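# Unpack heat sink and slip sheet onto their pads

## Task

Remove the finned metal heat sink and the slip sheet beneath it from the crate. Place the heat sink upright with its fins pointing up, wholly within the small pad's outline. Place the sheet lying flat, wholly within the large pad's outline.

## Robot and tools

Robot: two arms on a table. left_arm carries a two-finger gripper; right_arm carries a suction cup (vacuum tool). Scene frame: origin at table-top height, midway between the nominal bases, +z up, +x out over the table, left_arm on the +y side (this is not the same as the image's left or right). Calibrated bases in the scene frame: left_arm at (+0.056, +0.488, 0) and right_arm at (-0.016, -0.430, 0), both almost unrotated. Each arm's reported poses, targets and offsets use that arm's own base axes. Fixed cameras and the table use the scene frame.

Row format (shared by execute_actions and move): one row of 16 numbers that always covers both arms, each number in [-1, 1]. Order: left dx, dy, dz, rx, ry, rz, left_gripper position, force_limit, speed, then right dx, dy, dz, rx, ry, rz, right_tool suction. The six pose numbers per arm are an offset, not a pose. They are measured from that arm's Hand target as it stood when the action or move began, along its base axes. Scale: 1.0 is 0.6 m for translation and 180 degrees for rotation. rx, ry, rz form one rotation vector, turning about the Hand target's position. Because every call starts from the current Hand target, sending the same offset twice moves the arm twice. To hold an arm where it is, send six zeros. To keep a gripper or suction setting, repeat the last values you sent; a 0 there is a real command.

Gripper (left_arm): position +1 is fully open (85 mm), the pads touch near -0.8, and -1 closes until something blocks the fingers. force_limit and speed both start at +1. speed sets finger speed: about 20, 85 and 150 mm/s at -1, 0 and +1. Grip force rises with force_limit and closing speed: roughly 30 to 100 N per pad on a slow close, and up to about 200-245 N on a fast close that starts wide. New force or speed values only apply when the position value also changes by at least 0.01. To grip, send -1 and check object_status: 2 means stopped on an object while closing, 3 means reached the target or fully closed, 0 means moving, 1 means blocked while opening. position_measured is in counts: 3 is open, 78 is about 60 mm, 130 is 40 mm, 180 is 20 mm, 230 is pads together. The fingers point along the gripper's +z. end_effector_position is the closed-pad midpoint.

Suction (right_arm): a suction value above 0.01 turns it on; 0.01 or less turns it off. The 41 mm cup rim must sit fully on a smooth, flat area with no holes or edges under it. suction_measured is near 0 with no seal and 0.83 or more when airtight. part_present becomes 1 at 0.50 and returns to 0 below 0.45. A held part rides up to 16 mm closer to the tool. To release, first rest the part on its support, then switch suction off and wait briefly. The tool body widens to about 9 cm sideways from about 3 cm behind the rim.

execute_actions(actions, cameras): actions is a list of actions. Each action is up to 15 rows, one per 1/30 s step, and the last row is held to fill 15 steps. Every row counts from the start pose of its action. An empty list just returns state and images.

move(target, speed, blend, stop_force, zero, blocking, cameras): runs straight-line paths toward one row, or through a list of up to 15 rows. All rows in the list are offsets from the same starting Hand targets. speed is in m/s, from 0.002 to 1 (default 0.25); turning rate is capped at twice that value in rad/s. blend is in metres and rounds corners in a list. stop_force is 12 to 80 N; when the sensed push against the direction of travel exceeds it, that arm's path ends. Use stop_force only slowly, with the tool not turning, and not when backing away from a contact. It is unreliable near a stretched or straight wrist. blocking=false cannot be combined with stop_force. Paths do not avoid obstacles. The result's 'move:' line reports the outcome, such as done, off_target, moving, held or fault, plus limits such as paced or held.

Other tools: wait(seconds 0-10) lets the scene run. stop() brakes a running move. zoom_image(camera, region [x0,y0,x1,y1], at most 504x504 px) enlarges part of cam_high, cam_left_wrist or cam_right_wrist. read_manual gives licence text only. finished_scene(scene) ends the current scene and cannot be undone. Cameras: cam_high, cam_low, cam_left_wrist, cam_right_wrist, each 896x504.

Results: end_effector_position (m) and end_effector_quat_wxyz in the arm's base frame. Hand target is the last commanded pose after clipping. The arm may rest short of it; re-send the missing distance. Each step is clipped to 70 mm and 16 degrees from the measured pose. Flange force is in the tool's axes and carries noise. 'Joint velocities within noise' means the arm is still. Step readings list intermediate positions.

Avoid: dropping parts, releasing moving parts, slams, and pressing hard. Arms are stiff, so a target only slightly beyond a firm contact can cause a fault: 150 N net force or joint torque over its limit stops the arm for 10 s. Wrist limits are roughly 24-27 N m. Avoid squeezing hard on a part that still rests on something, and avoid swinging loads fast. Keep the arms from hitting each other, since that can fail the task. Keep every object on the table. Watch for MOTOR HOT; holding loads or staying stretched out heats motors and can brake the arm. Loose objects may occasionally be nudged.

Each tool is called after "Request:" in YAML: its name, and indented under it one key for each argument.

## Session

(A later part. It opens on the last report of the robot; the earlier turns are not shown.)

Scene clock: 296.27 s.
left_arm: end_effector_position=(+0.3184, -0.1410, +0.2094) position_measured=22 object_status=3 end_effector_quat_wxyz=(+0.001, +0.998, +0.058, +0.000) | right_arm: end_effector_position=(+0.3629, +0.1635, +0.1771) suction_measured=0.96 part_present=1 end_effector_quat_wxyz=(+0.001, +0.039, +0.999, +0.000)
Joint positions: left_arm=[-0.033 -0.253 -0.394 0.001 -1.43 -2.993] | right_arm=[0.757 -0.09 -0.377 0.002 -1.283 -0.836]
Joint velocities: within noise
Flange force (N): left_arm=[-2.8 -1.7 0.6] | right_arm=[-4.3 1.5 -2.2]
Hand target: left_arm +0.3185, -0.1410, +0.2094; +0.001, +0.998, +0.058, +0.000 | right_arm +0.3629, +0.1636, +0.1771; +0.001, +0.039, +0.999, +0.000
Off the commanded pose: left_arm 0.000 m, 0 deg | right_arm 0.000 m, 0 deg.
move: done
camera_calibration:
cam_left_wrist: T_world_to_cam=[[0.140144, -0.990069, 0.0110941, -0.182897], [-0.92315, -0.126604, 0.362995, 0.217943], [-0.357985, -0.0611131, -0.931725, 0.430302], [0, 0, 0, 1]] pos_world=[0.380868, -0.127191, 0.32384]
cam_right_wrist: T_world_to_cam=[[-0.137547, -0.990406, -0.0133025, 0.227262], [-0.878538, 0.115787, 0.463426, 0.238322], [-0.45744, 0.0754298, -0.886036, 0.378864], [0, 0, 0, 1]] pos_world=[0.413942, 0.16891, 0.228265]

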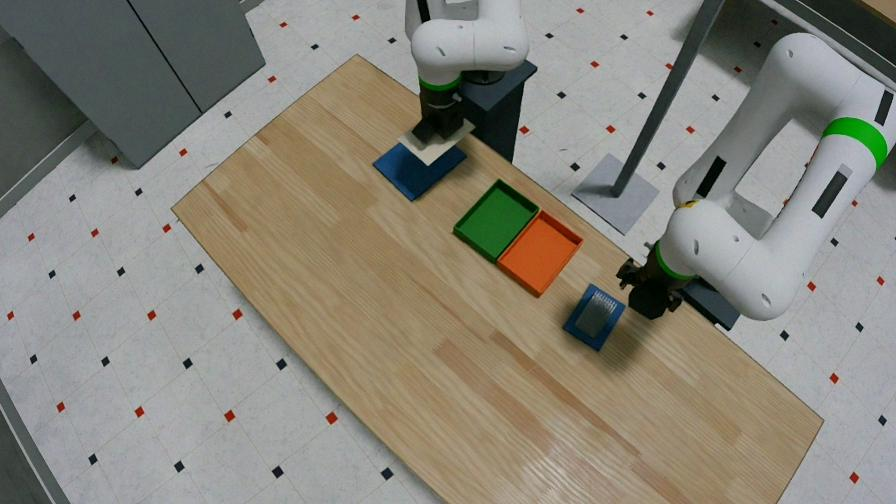

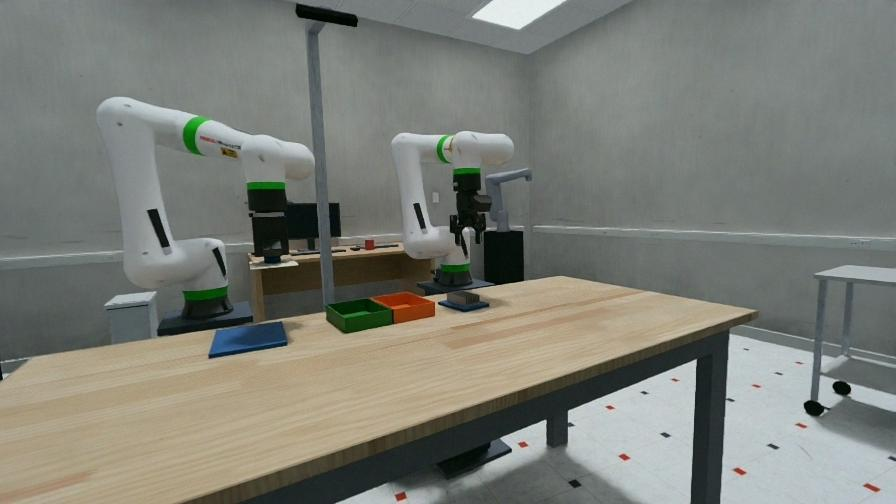

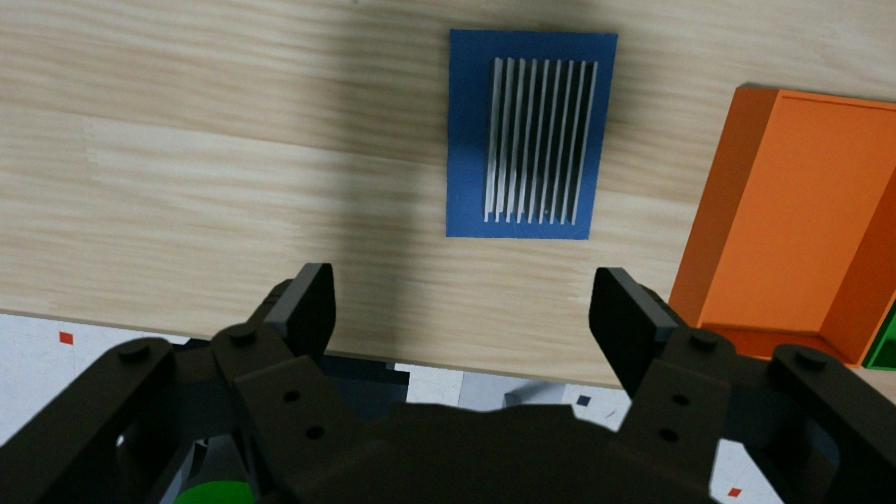

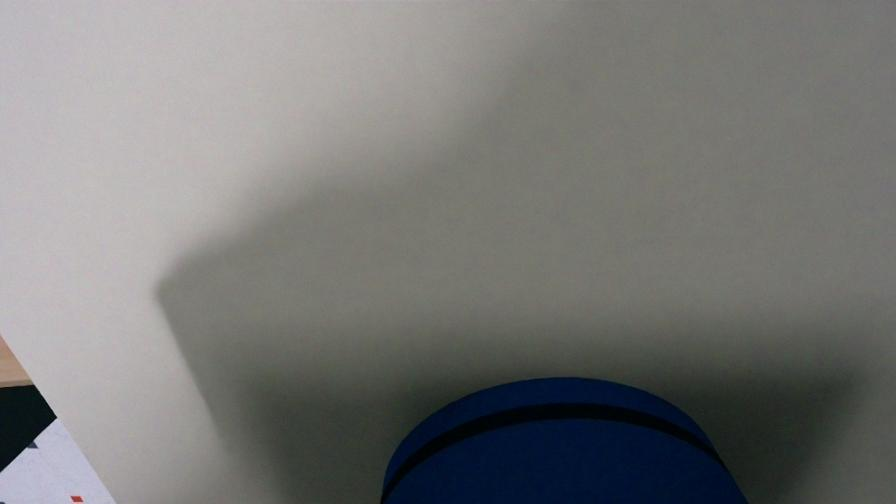

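Request:
move:
  target:
    - [0, 0, 0, 0, 0, 0, 0.85, -0.7, -1, 0.005, -0.1263, 0, 0, 0, -0.003, 1]
    - [0, 0, 0, 0, 0, 0, 0.85, -0.7, -1, 0.005, -0.1263, -0.267, 0, 0, -0.003, 1]
  speed: [0.12,0.1]
  cameras: ["cam_high","cam_low","cam_right_wrist"]

Request:
zoom_image:
  camera: "cam_high"
  region: [350, 90, 500, 230]

Request:
zoom_image:
  camera: "cam_low"
  region: [190, 250, 310, 370]

Scene clock: 310.97 s.
left_arm: end_effector_position=(+0.3184, -0.1410, +0.2094) position_measured=22 object_status=3 end_effector_quat_wxyz=(+0.001, +0.998, +0.058, +0.000) | right_arm: end_effector_position=(+0.3659, +0.0878, +0.0169) suction_measured=0.96 part_present=1 end_effector_quat_wxyz=(+0.001, +0.044, +0.999, +0.000)
Joint positions: left_arm=[-0.033 -0.253 -0.394 0.001 -1.43 -2.993] | right_arm=[0.589 0.068 -0.648 0.001 -0.853 -0.678]
Joint velocities: within noise
Flange force (N): left_arm=[-2.8 -0.5 1.1] | right_arm=[-3.8 0.7 -0.8]
Hand target: left_arm +0.3185, -0.1410, +0.2094; +0.001, +0.998, +0.058, +0.000 | right_arm +0.3659, +0.0878, +0.0169; +0.001, +0.044, +0.999, +0.000
Off the commanded pose: left_arm 0.000 m, 0 deg | right_arm 0.000 m, 0 deg.
move: done
camera_calibration:
cam_right_wrist: T_world_to_cam=[[-0.146848, -0.989068, -0.0134291, 0.153762], [-0.877381, 0.123973, 0.463501, 0.32279], [-0.456769, 0.0798466, -0.885995, 0.243358], [0, 0, 0, 1]] pos_world=[0.416948, 0.0926328, 0.0680651]
Images, in order (width x height): cam_high 896x504, cam_low 896x504, cam_right_wrist 896x504.

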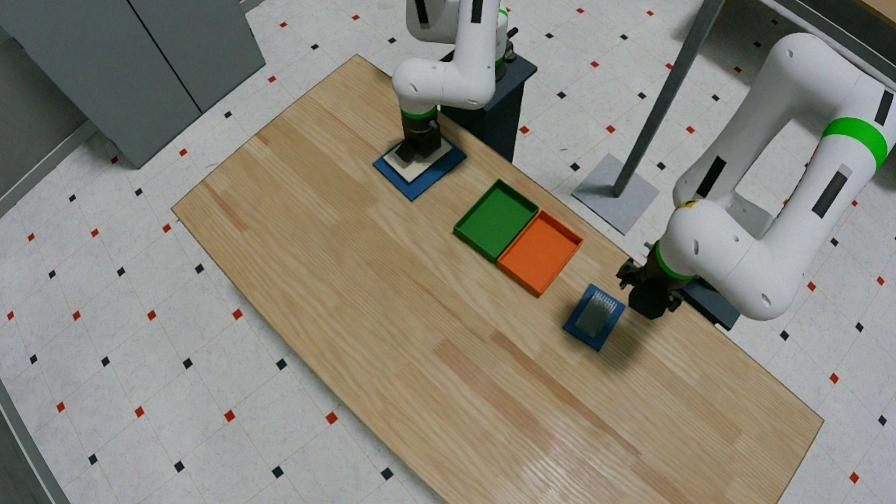

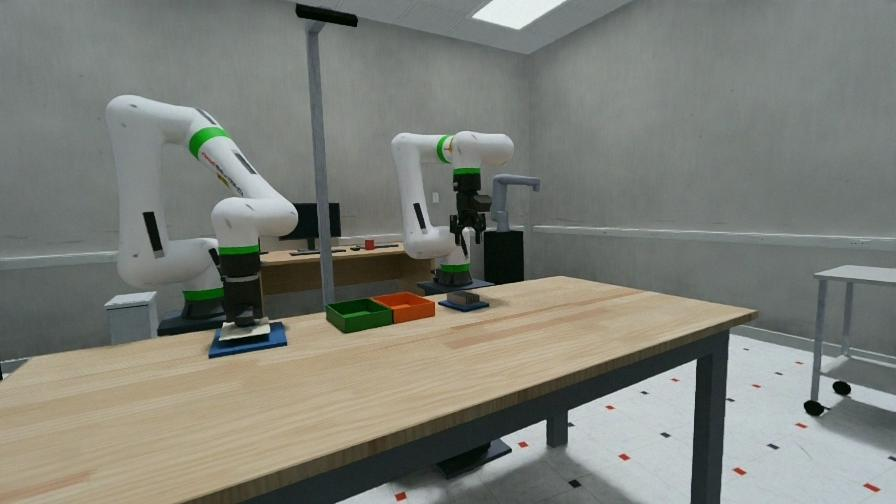

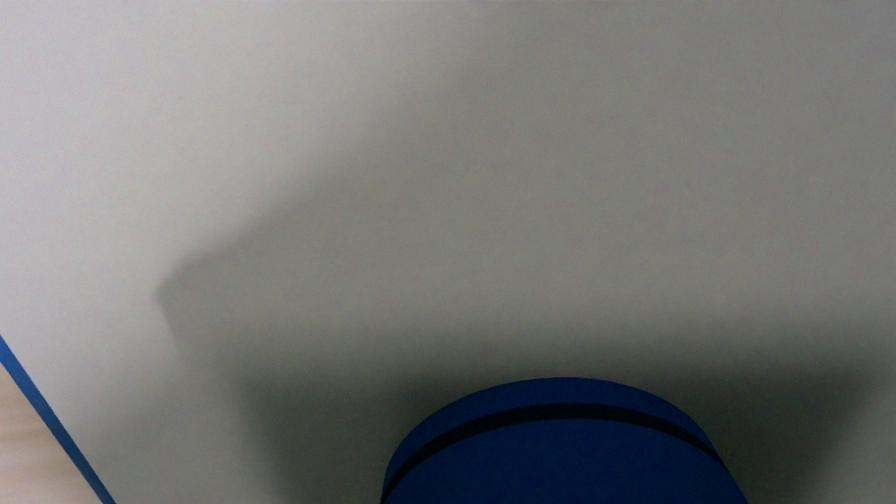

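Scaled by 3.360 from the camera's 896x504 image, which has a finer 1280x720 frame.

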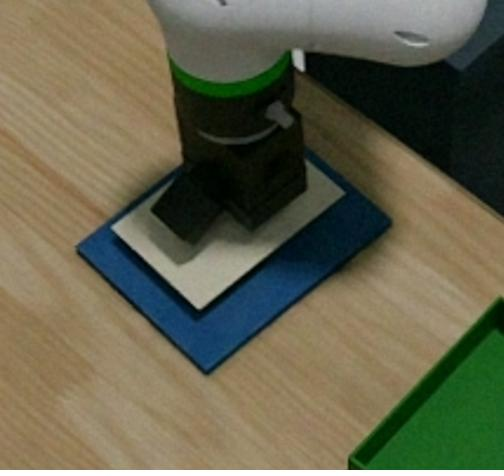

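Scaled by 4.200 from the camera's 896x504 image, which has a finer 1280x720 frame.

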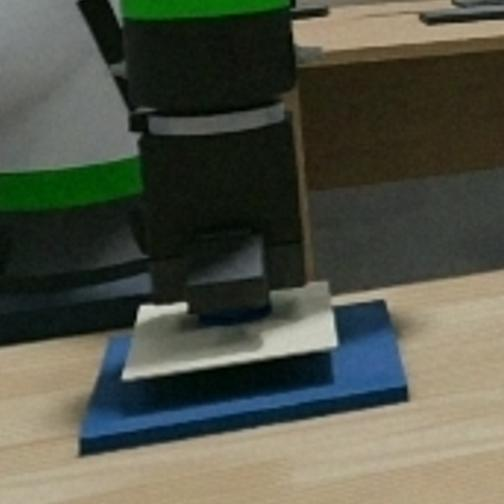

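Request:
move:
  target:
    - [0, 0, 0, 0, 0, 0, 0.85, -0.7, -1, 0, 0.009, -0.008, 0, 0, 0, 1]
  speed: [0.05]
  cameras: []

Request:
move:
  target:
    - [0, 0, 0, 0, 0, 0, 0.85, -0.7, -1, 0, 0, -0.035, 0, 0, 0, 1]
  speed: 0.006
  stop_force: 12
  cameras: ["cam_high","cam_low","cam_right_wrist"]

Request:
zoom_image:
  camera: "cam_high"
  region: [350, 90, 500, 230]

Request:
zoom_image:
  camera: "cam_low"
  region: [190, 250, 310, 370]

Scene clock: 329.87 s.
left_arm: end_effector_position=(+0.3184, -0.1410, +0.2094) position_measured=22 object_status=3 end_effector_quat_wxyz=(+0.001, +0.998, +0.058, +0.000) | right_arm: end_effector_position=(+0.3659, +0.0932, +0.0121) suction_measured=0.96 part_present=1 end_effector_quat_wxyz=(+0.001, +0.044, +0.999, +0.000)
Joint positions: left_arm=[-0.033 -0.253 -0.394 0.001 -1.43 -2.993] | right_arm=[0.602 0.081 -0.649 0.001 -0.839 -0.69]
Joint velocities: within noise
Flange force (N): left_arm=[-2.5 -1.8 0.6] | right_arm=[-4.1 1.1 -0.6]
Hand target: left_arm +0.3185, -0.1410, +0.2094; +0.001, +0.998, +0.058, +0.000 | right_arm +0.3659, +0.0932, +0.0121; +0.001, +0.044, +0.999, +0.000
Off the commanded pose: left_arm 0.000 m, 0 deg | right_arm 0.000 m, 0 deg.
move: done
No camera images: "cameras" was empty.

Scene clock: 333.23 s.
left_arm: end_effector_position=(+0.3184, -0.1410, +0.2094) position_measured=22 object_status=3 end_effector_quat_wxyz=(+0.001, +0.998, +0.058, +0.000) | right_arm: end_effector_position=(+0.3659, +0.0932, -0.0045) suction_measured=0.96 part_present=1 end_effector_quat_wxyz=(+0.001, +0.044, +0.999, +0.000)
Joint positions: left_arm=[-0.033 -0.253 -0.394 0.001 -1.43 -2.993] | right_arm=[0.602 0.116 -0.662 0.002 -0.79 -0.69]
Joint velocities: within noise
Flange force (N): left_arm=[-2.4 -1.5 0.2] | right_arm=[2.3 0.7 -22.7]
Hand target: left_arm +0.3185, -0.1410, +0.2094; +0.001, +0.998, +0.058, +0.000 | right_arm +0.3659, +0.0932, -0.0045; +0.001, +0.044, +0.999, +0.000 (not the last commanded pose)
Off the commanded pose: left_arm 0.000 m, 0 deg | right_arm 0.004 m, 0 deg.
move: contact (right_arm)
camera_calibration:
cam_right_wrist: T_world_to_cam=[[-0.146801, -0.989076, -0.013341, 0.158807], [-0.877408, 0.123976, 0.463449, 0.332141], [-0.456732, 0.0797402, -0.886023, 0.224008], [0, 0, 0, 1]] pos_world=[0.417048, 0.0980327, 0.0466649]
Images, in order (width x height): cam_high 896x504, cam_low 896x504, cam_right_wrist 896x504.

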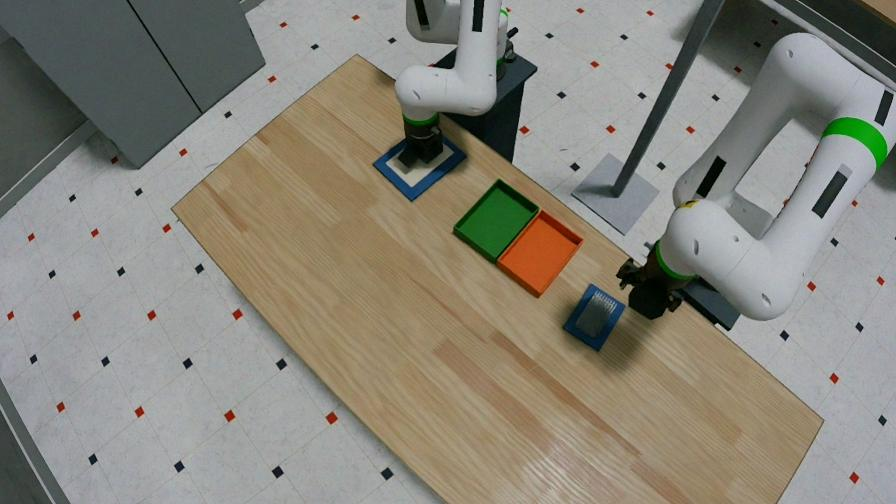

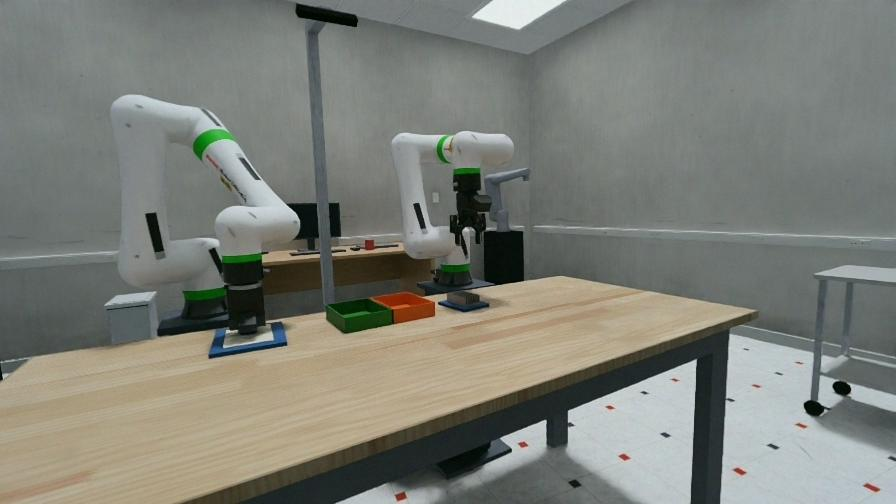

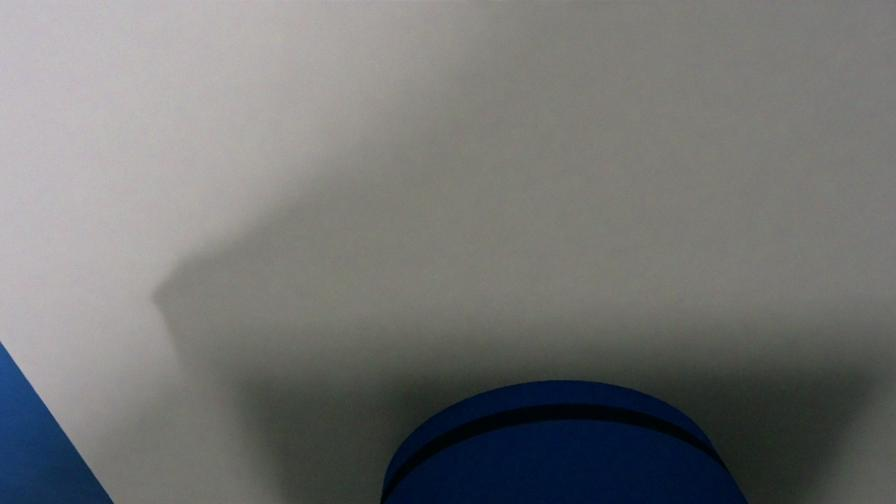

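Scaled by 3.360 from the camera's 896x504 image, which has a finer 1280x720 frame.

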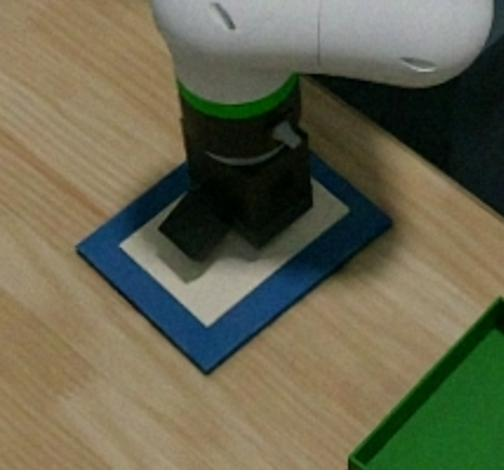

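Scaled by 4.200 from the camera's 896x504 image, which has a finer 1280x720 frame.

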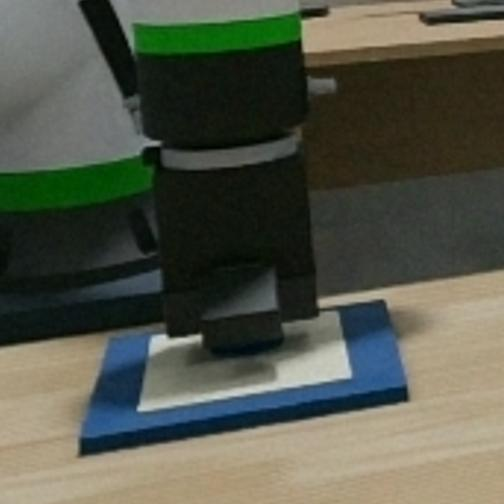

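Well inside. Release.

Request:
move:
  target:
    - [0, 0, 0, 0, 0, 0, 0.85, -0.7, -1, 0, 0, 0.0015, 0, 0, 0, 1]
  speed: 0.02
  cameras: []

Request:
move:
  target:
    - [0, 0, 0, 0, 0, 0, 0.85, -0.7, -1, 0, 0, 0, 0, 0, 0, 0]
  speed: 0.02
  cameras: []

Request:
wait:
  seconds: 1.0
  cameras: []

Request:
move:
  target:
    - [0, 0, 0, 0, 0, 0, 0.85, -0.7, -1, 0, 0, 0.05, 0, 0, 0, 0]
    - [0, 0, 0, 0, 0, 0, 0.85, -0.7, -1, -0.05, -0.1, 0.25, 0, 0, 0, 0]
  speed: [0.05,0.2]

Request:
zoom_image:
  camera: "cam_high"
  region: [350, 90, 500, 230]

Scene clock: 341.07 s.
left_arm: end_effector_position=(+0.3184, -0.1410, +0.2094) position_measured=22 object_status=3 end_effector_quat_wxyz=(+0.001, +0.998, +0.058, +0.000) | right_arm: end_effector_position=(+0.3659, +0.0932, -0.0036) suction_measured=0.96 part_present=1 end_effector_quat_wxyz=(+0.001, +0.044, +0.999, +0.000)
Joint positions: left_arm=[-0.033 -0.253 -0.394 0.001 -1.43 -2.993] | right_arm=[0.602 0.114 -0.662 0.002 -0.793 -0.69]
Joint velocities: within noise
Flange force (N): left_arm=[-1.5 -0.9 0.8] | right_arm=[-4.3 0.9 -0.3]
Hand target: left_arm +0.3185, -0.1410, +0.2094; +0.001, +0.998, +0.058, +0.000 | right_arm +0.3659, +0.0932, -0.0036; +0.001, +0.044, +0.999, +0.000
Off the commanded pose: left_arm 0.000 m, 0 deg | right_arm 0.000 m, 0 deg.
move: done
No camera images: "cameras" was empty.

Scene clock: 341.57 s.
left_arm: end_effector_position=(+0.3184, -0.1410, +0.2094) position_measured=22 object_status=3 end_effector_quat_wxyz=(+0.001, +0.998, +0.058, +0.000) | right_arm: end_effector_position=(+0.3660, +0.0932, -0.0035) suction_measured=0.00 part_present=0 end_effector_quat_wxyz=(+0.001, +0.044, +0.999, +0.000)
Joint positions: left_arm=[-0.033 -0.253 -0.394 0.001 -1.43 -2.993] | right_arm=[0.602 0.114 -0.662 0.002 -0.793 -0.69]
Joint velocities: within noise
Flange force (N): left_arm=[-1.6 -1.0 0.4] | right_arm=[-1.8 0.6 -20.7]
Hand target: left_arm +0.3185, -0.1410, +0.2094; +0.001, +0.998, +0.058, +0.000 | right_arm +0.3659, +0.0932, -0.0036; +0.001, +0.044, +0.999, +0.000
Off the commanded pose: left_arm 0.000 m, 0 deg | right_arm 0.000 m, 0 deg.
move: done
No camera images: "cameras" was empty.

Scene clock: 342.57 s.
left_arm: end_effector_position=(+0.3184, -0.1410, +0.2094) position_measured=22 object_status=3 end_effector_quat_wxyz=(+0.001, +0.998, +0.058, +0.000) | right_arm: end_effector_position=(+0.3659, +0.0932, -0.0036) suction_measured=0.00 part_present=0 end_effector_quat_wxyz=(+0.001, +0.044, +0.999, +0.000)
Joint positions: left_arm=[-0.033 -0.253 -0.394 0.001 -1.43 -2.993] | right_arm=[0.602 0.114 -0.662 0.002 -0.793 -0.69]
Joint velocities: within noise
Flange force (N): left_arm=[-3.0 -0.8 0.2] | right_arm=[-2.1 0.6 -21.0]
Hand target: left_arm +0.3185, -0.1410, +0.2094; +0.001, +0.998, +0.058, +0.000 | right_arm +0.3659, +0.0932, -0.0036; +0.001, +0.044, +0.999, +0.000
Off the commanded pose: left_arm 0.000 m, 0 deg | right_arm 0.000 m, 0 deg.
wait: 1.00 s; at rest by 0.17 s
No camera images: "cameras" was empty.

Scene clock: 344.30 s.
left_arm: end_effector_position=(+0.3184, -0.1410, +0.2094) position_measured=22 object_status=3 end_effector_quat_wxyz=(+0.001, +0.998, +0.058, +0.000) | right_arm: end_effector_position=(+0.3359, +0.0332, +0.1464) suction_measured=0.00 part_present=0 end_effector_quat_wxyz=(+0.001, +0.044, +0.999, +0.000)
Joint positions: left_arm=[-0.033 -0.253 -0.394 0.001 -1.43 -2.993] | right_arm=[0.495 -0.234 -0.572 0.001 -1.231 -0.582]
Joint velocities: within noise
Flange force (N): left_arm=[-2.5 -0.5 0.5] | right_arm=[-3.5 0.2 -2.4]
Hand target: left_arm +0.3185, -0.1410, +0.2094; +0.001, +0.998, +0.058, +0.000 | right_arm +0.3359, +0.0332, +0.1464; +0.001, +0.044, +0.999, +0.000
Off the commanded pose: left_arm 0.000 m, 0 deg | right_arm 0.000 m, 0 deg.
move: done
camera_calibration:
cam_left_wrist: T_world_to_cam=[[0.140144, -0.990069, 0.0110941, -0.182897], [-0.92315, -0.126604, 0.362995, 0.217943], [-0.357985, -0.0611131, -0.931725, 0.430302], [0, 0, 0, 1]] pos_world=[0.380868, -0.127191, 0.32384]
cam_right_wrist: T_world_to_cam=[[-0.146801, -0.989076, -0.013341, 0.097072], [-0.877408, 0.123976, 0.463449, 0.243323], [-0.456732, 0.0797402, -0.886023, 0.348792], [0, 0, 0, 1]] pos_world=[0.387048, 0.0380327, 0.197565]

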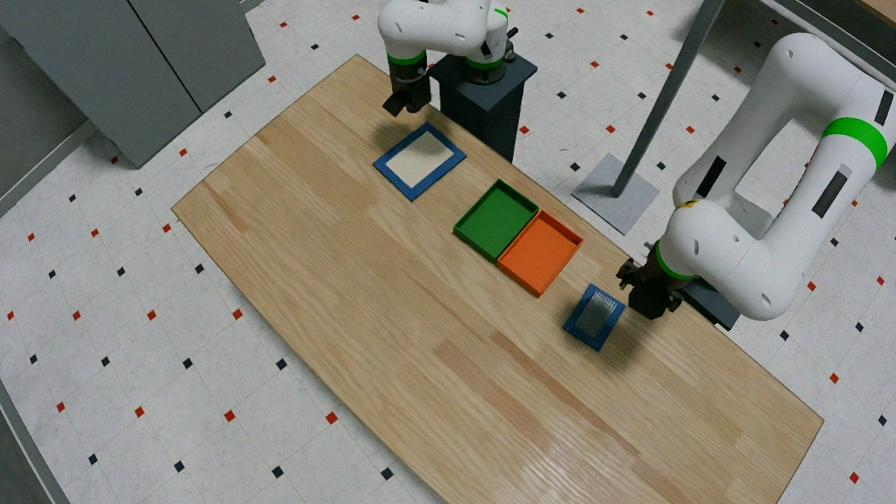

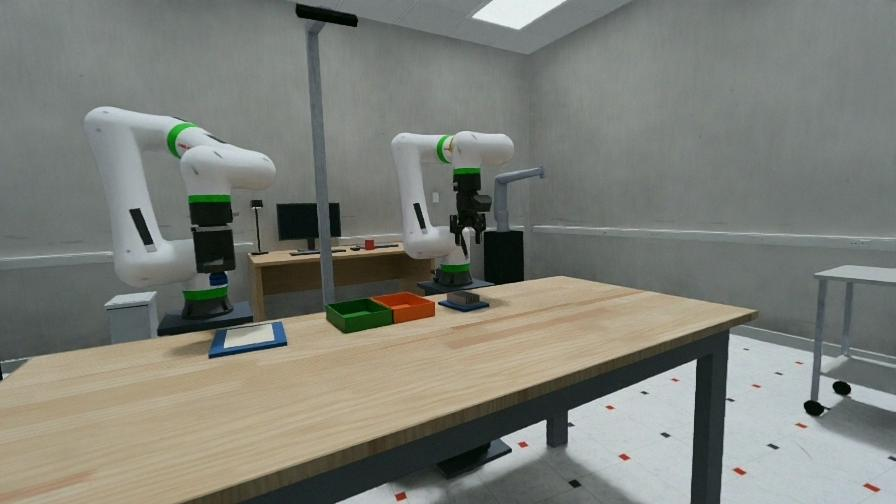

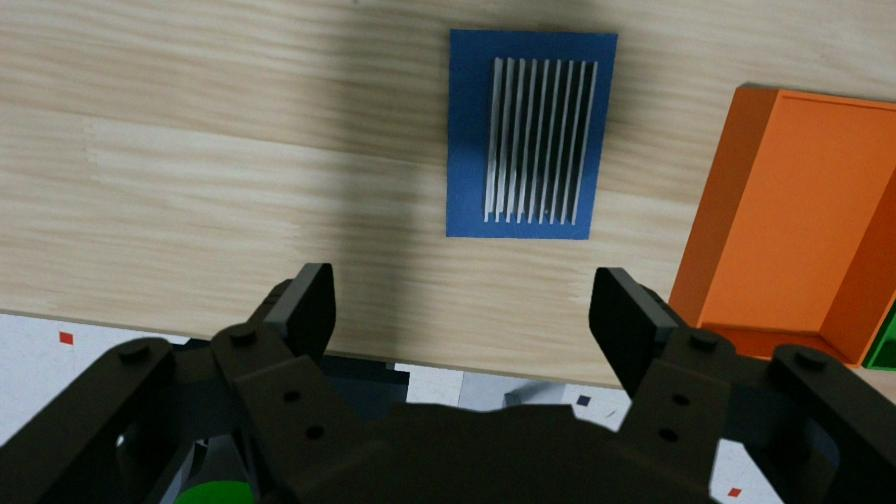

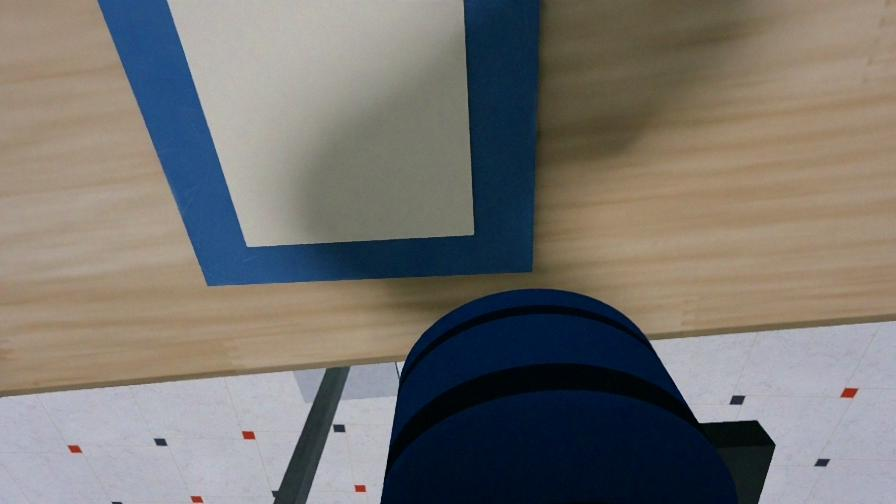

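Scaled by 3.360 from the camera's 896x504 image, which has a finer 1280x720 frame.

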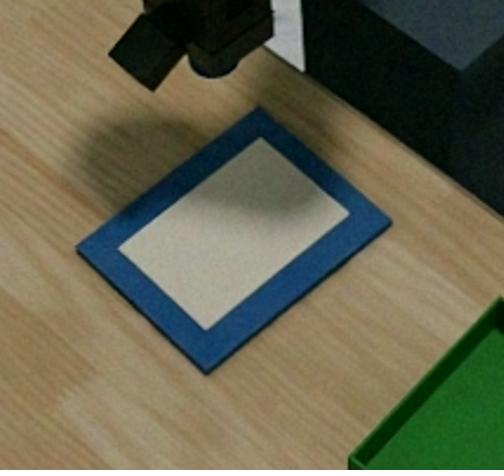

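Request:
finished_scene:
  scene: 1

The scene is finished: the task was done.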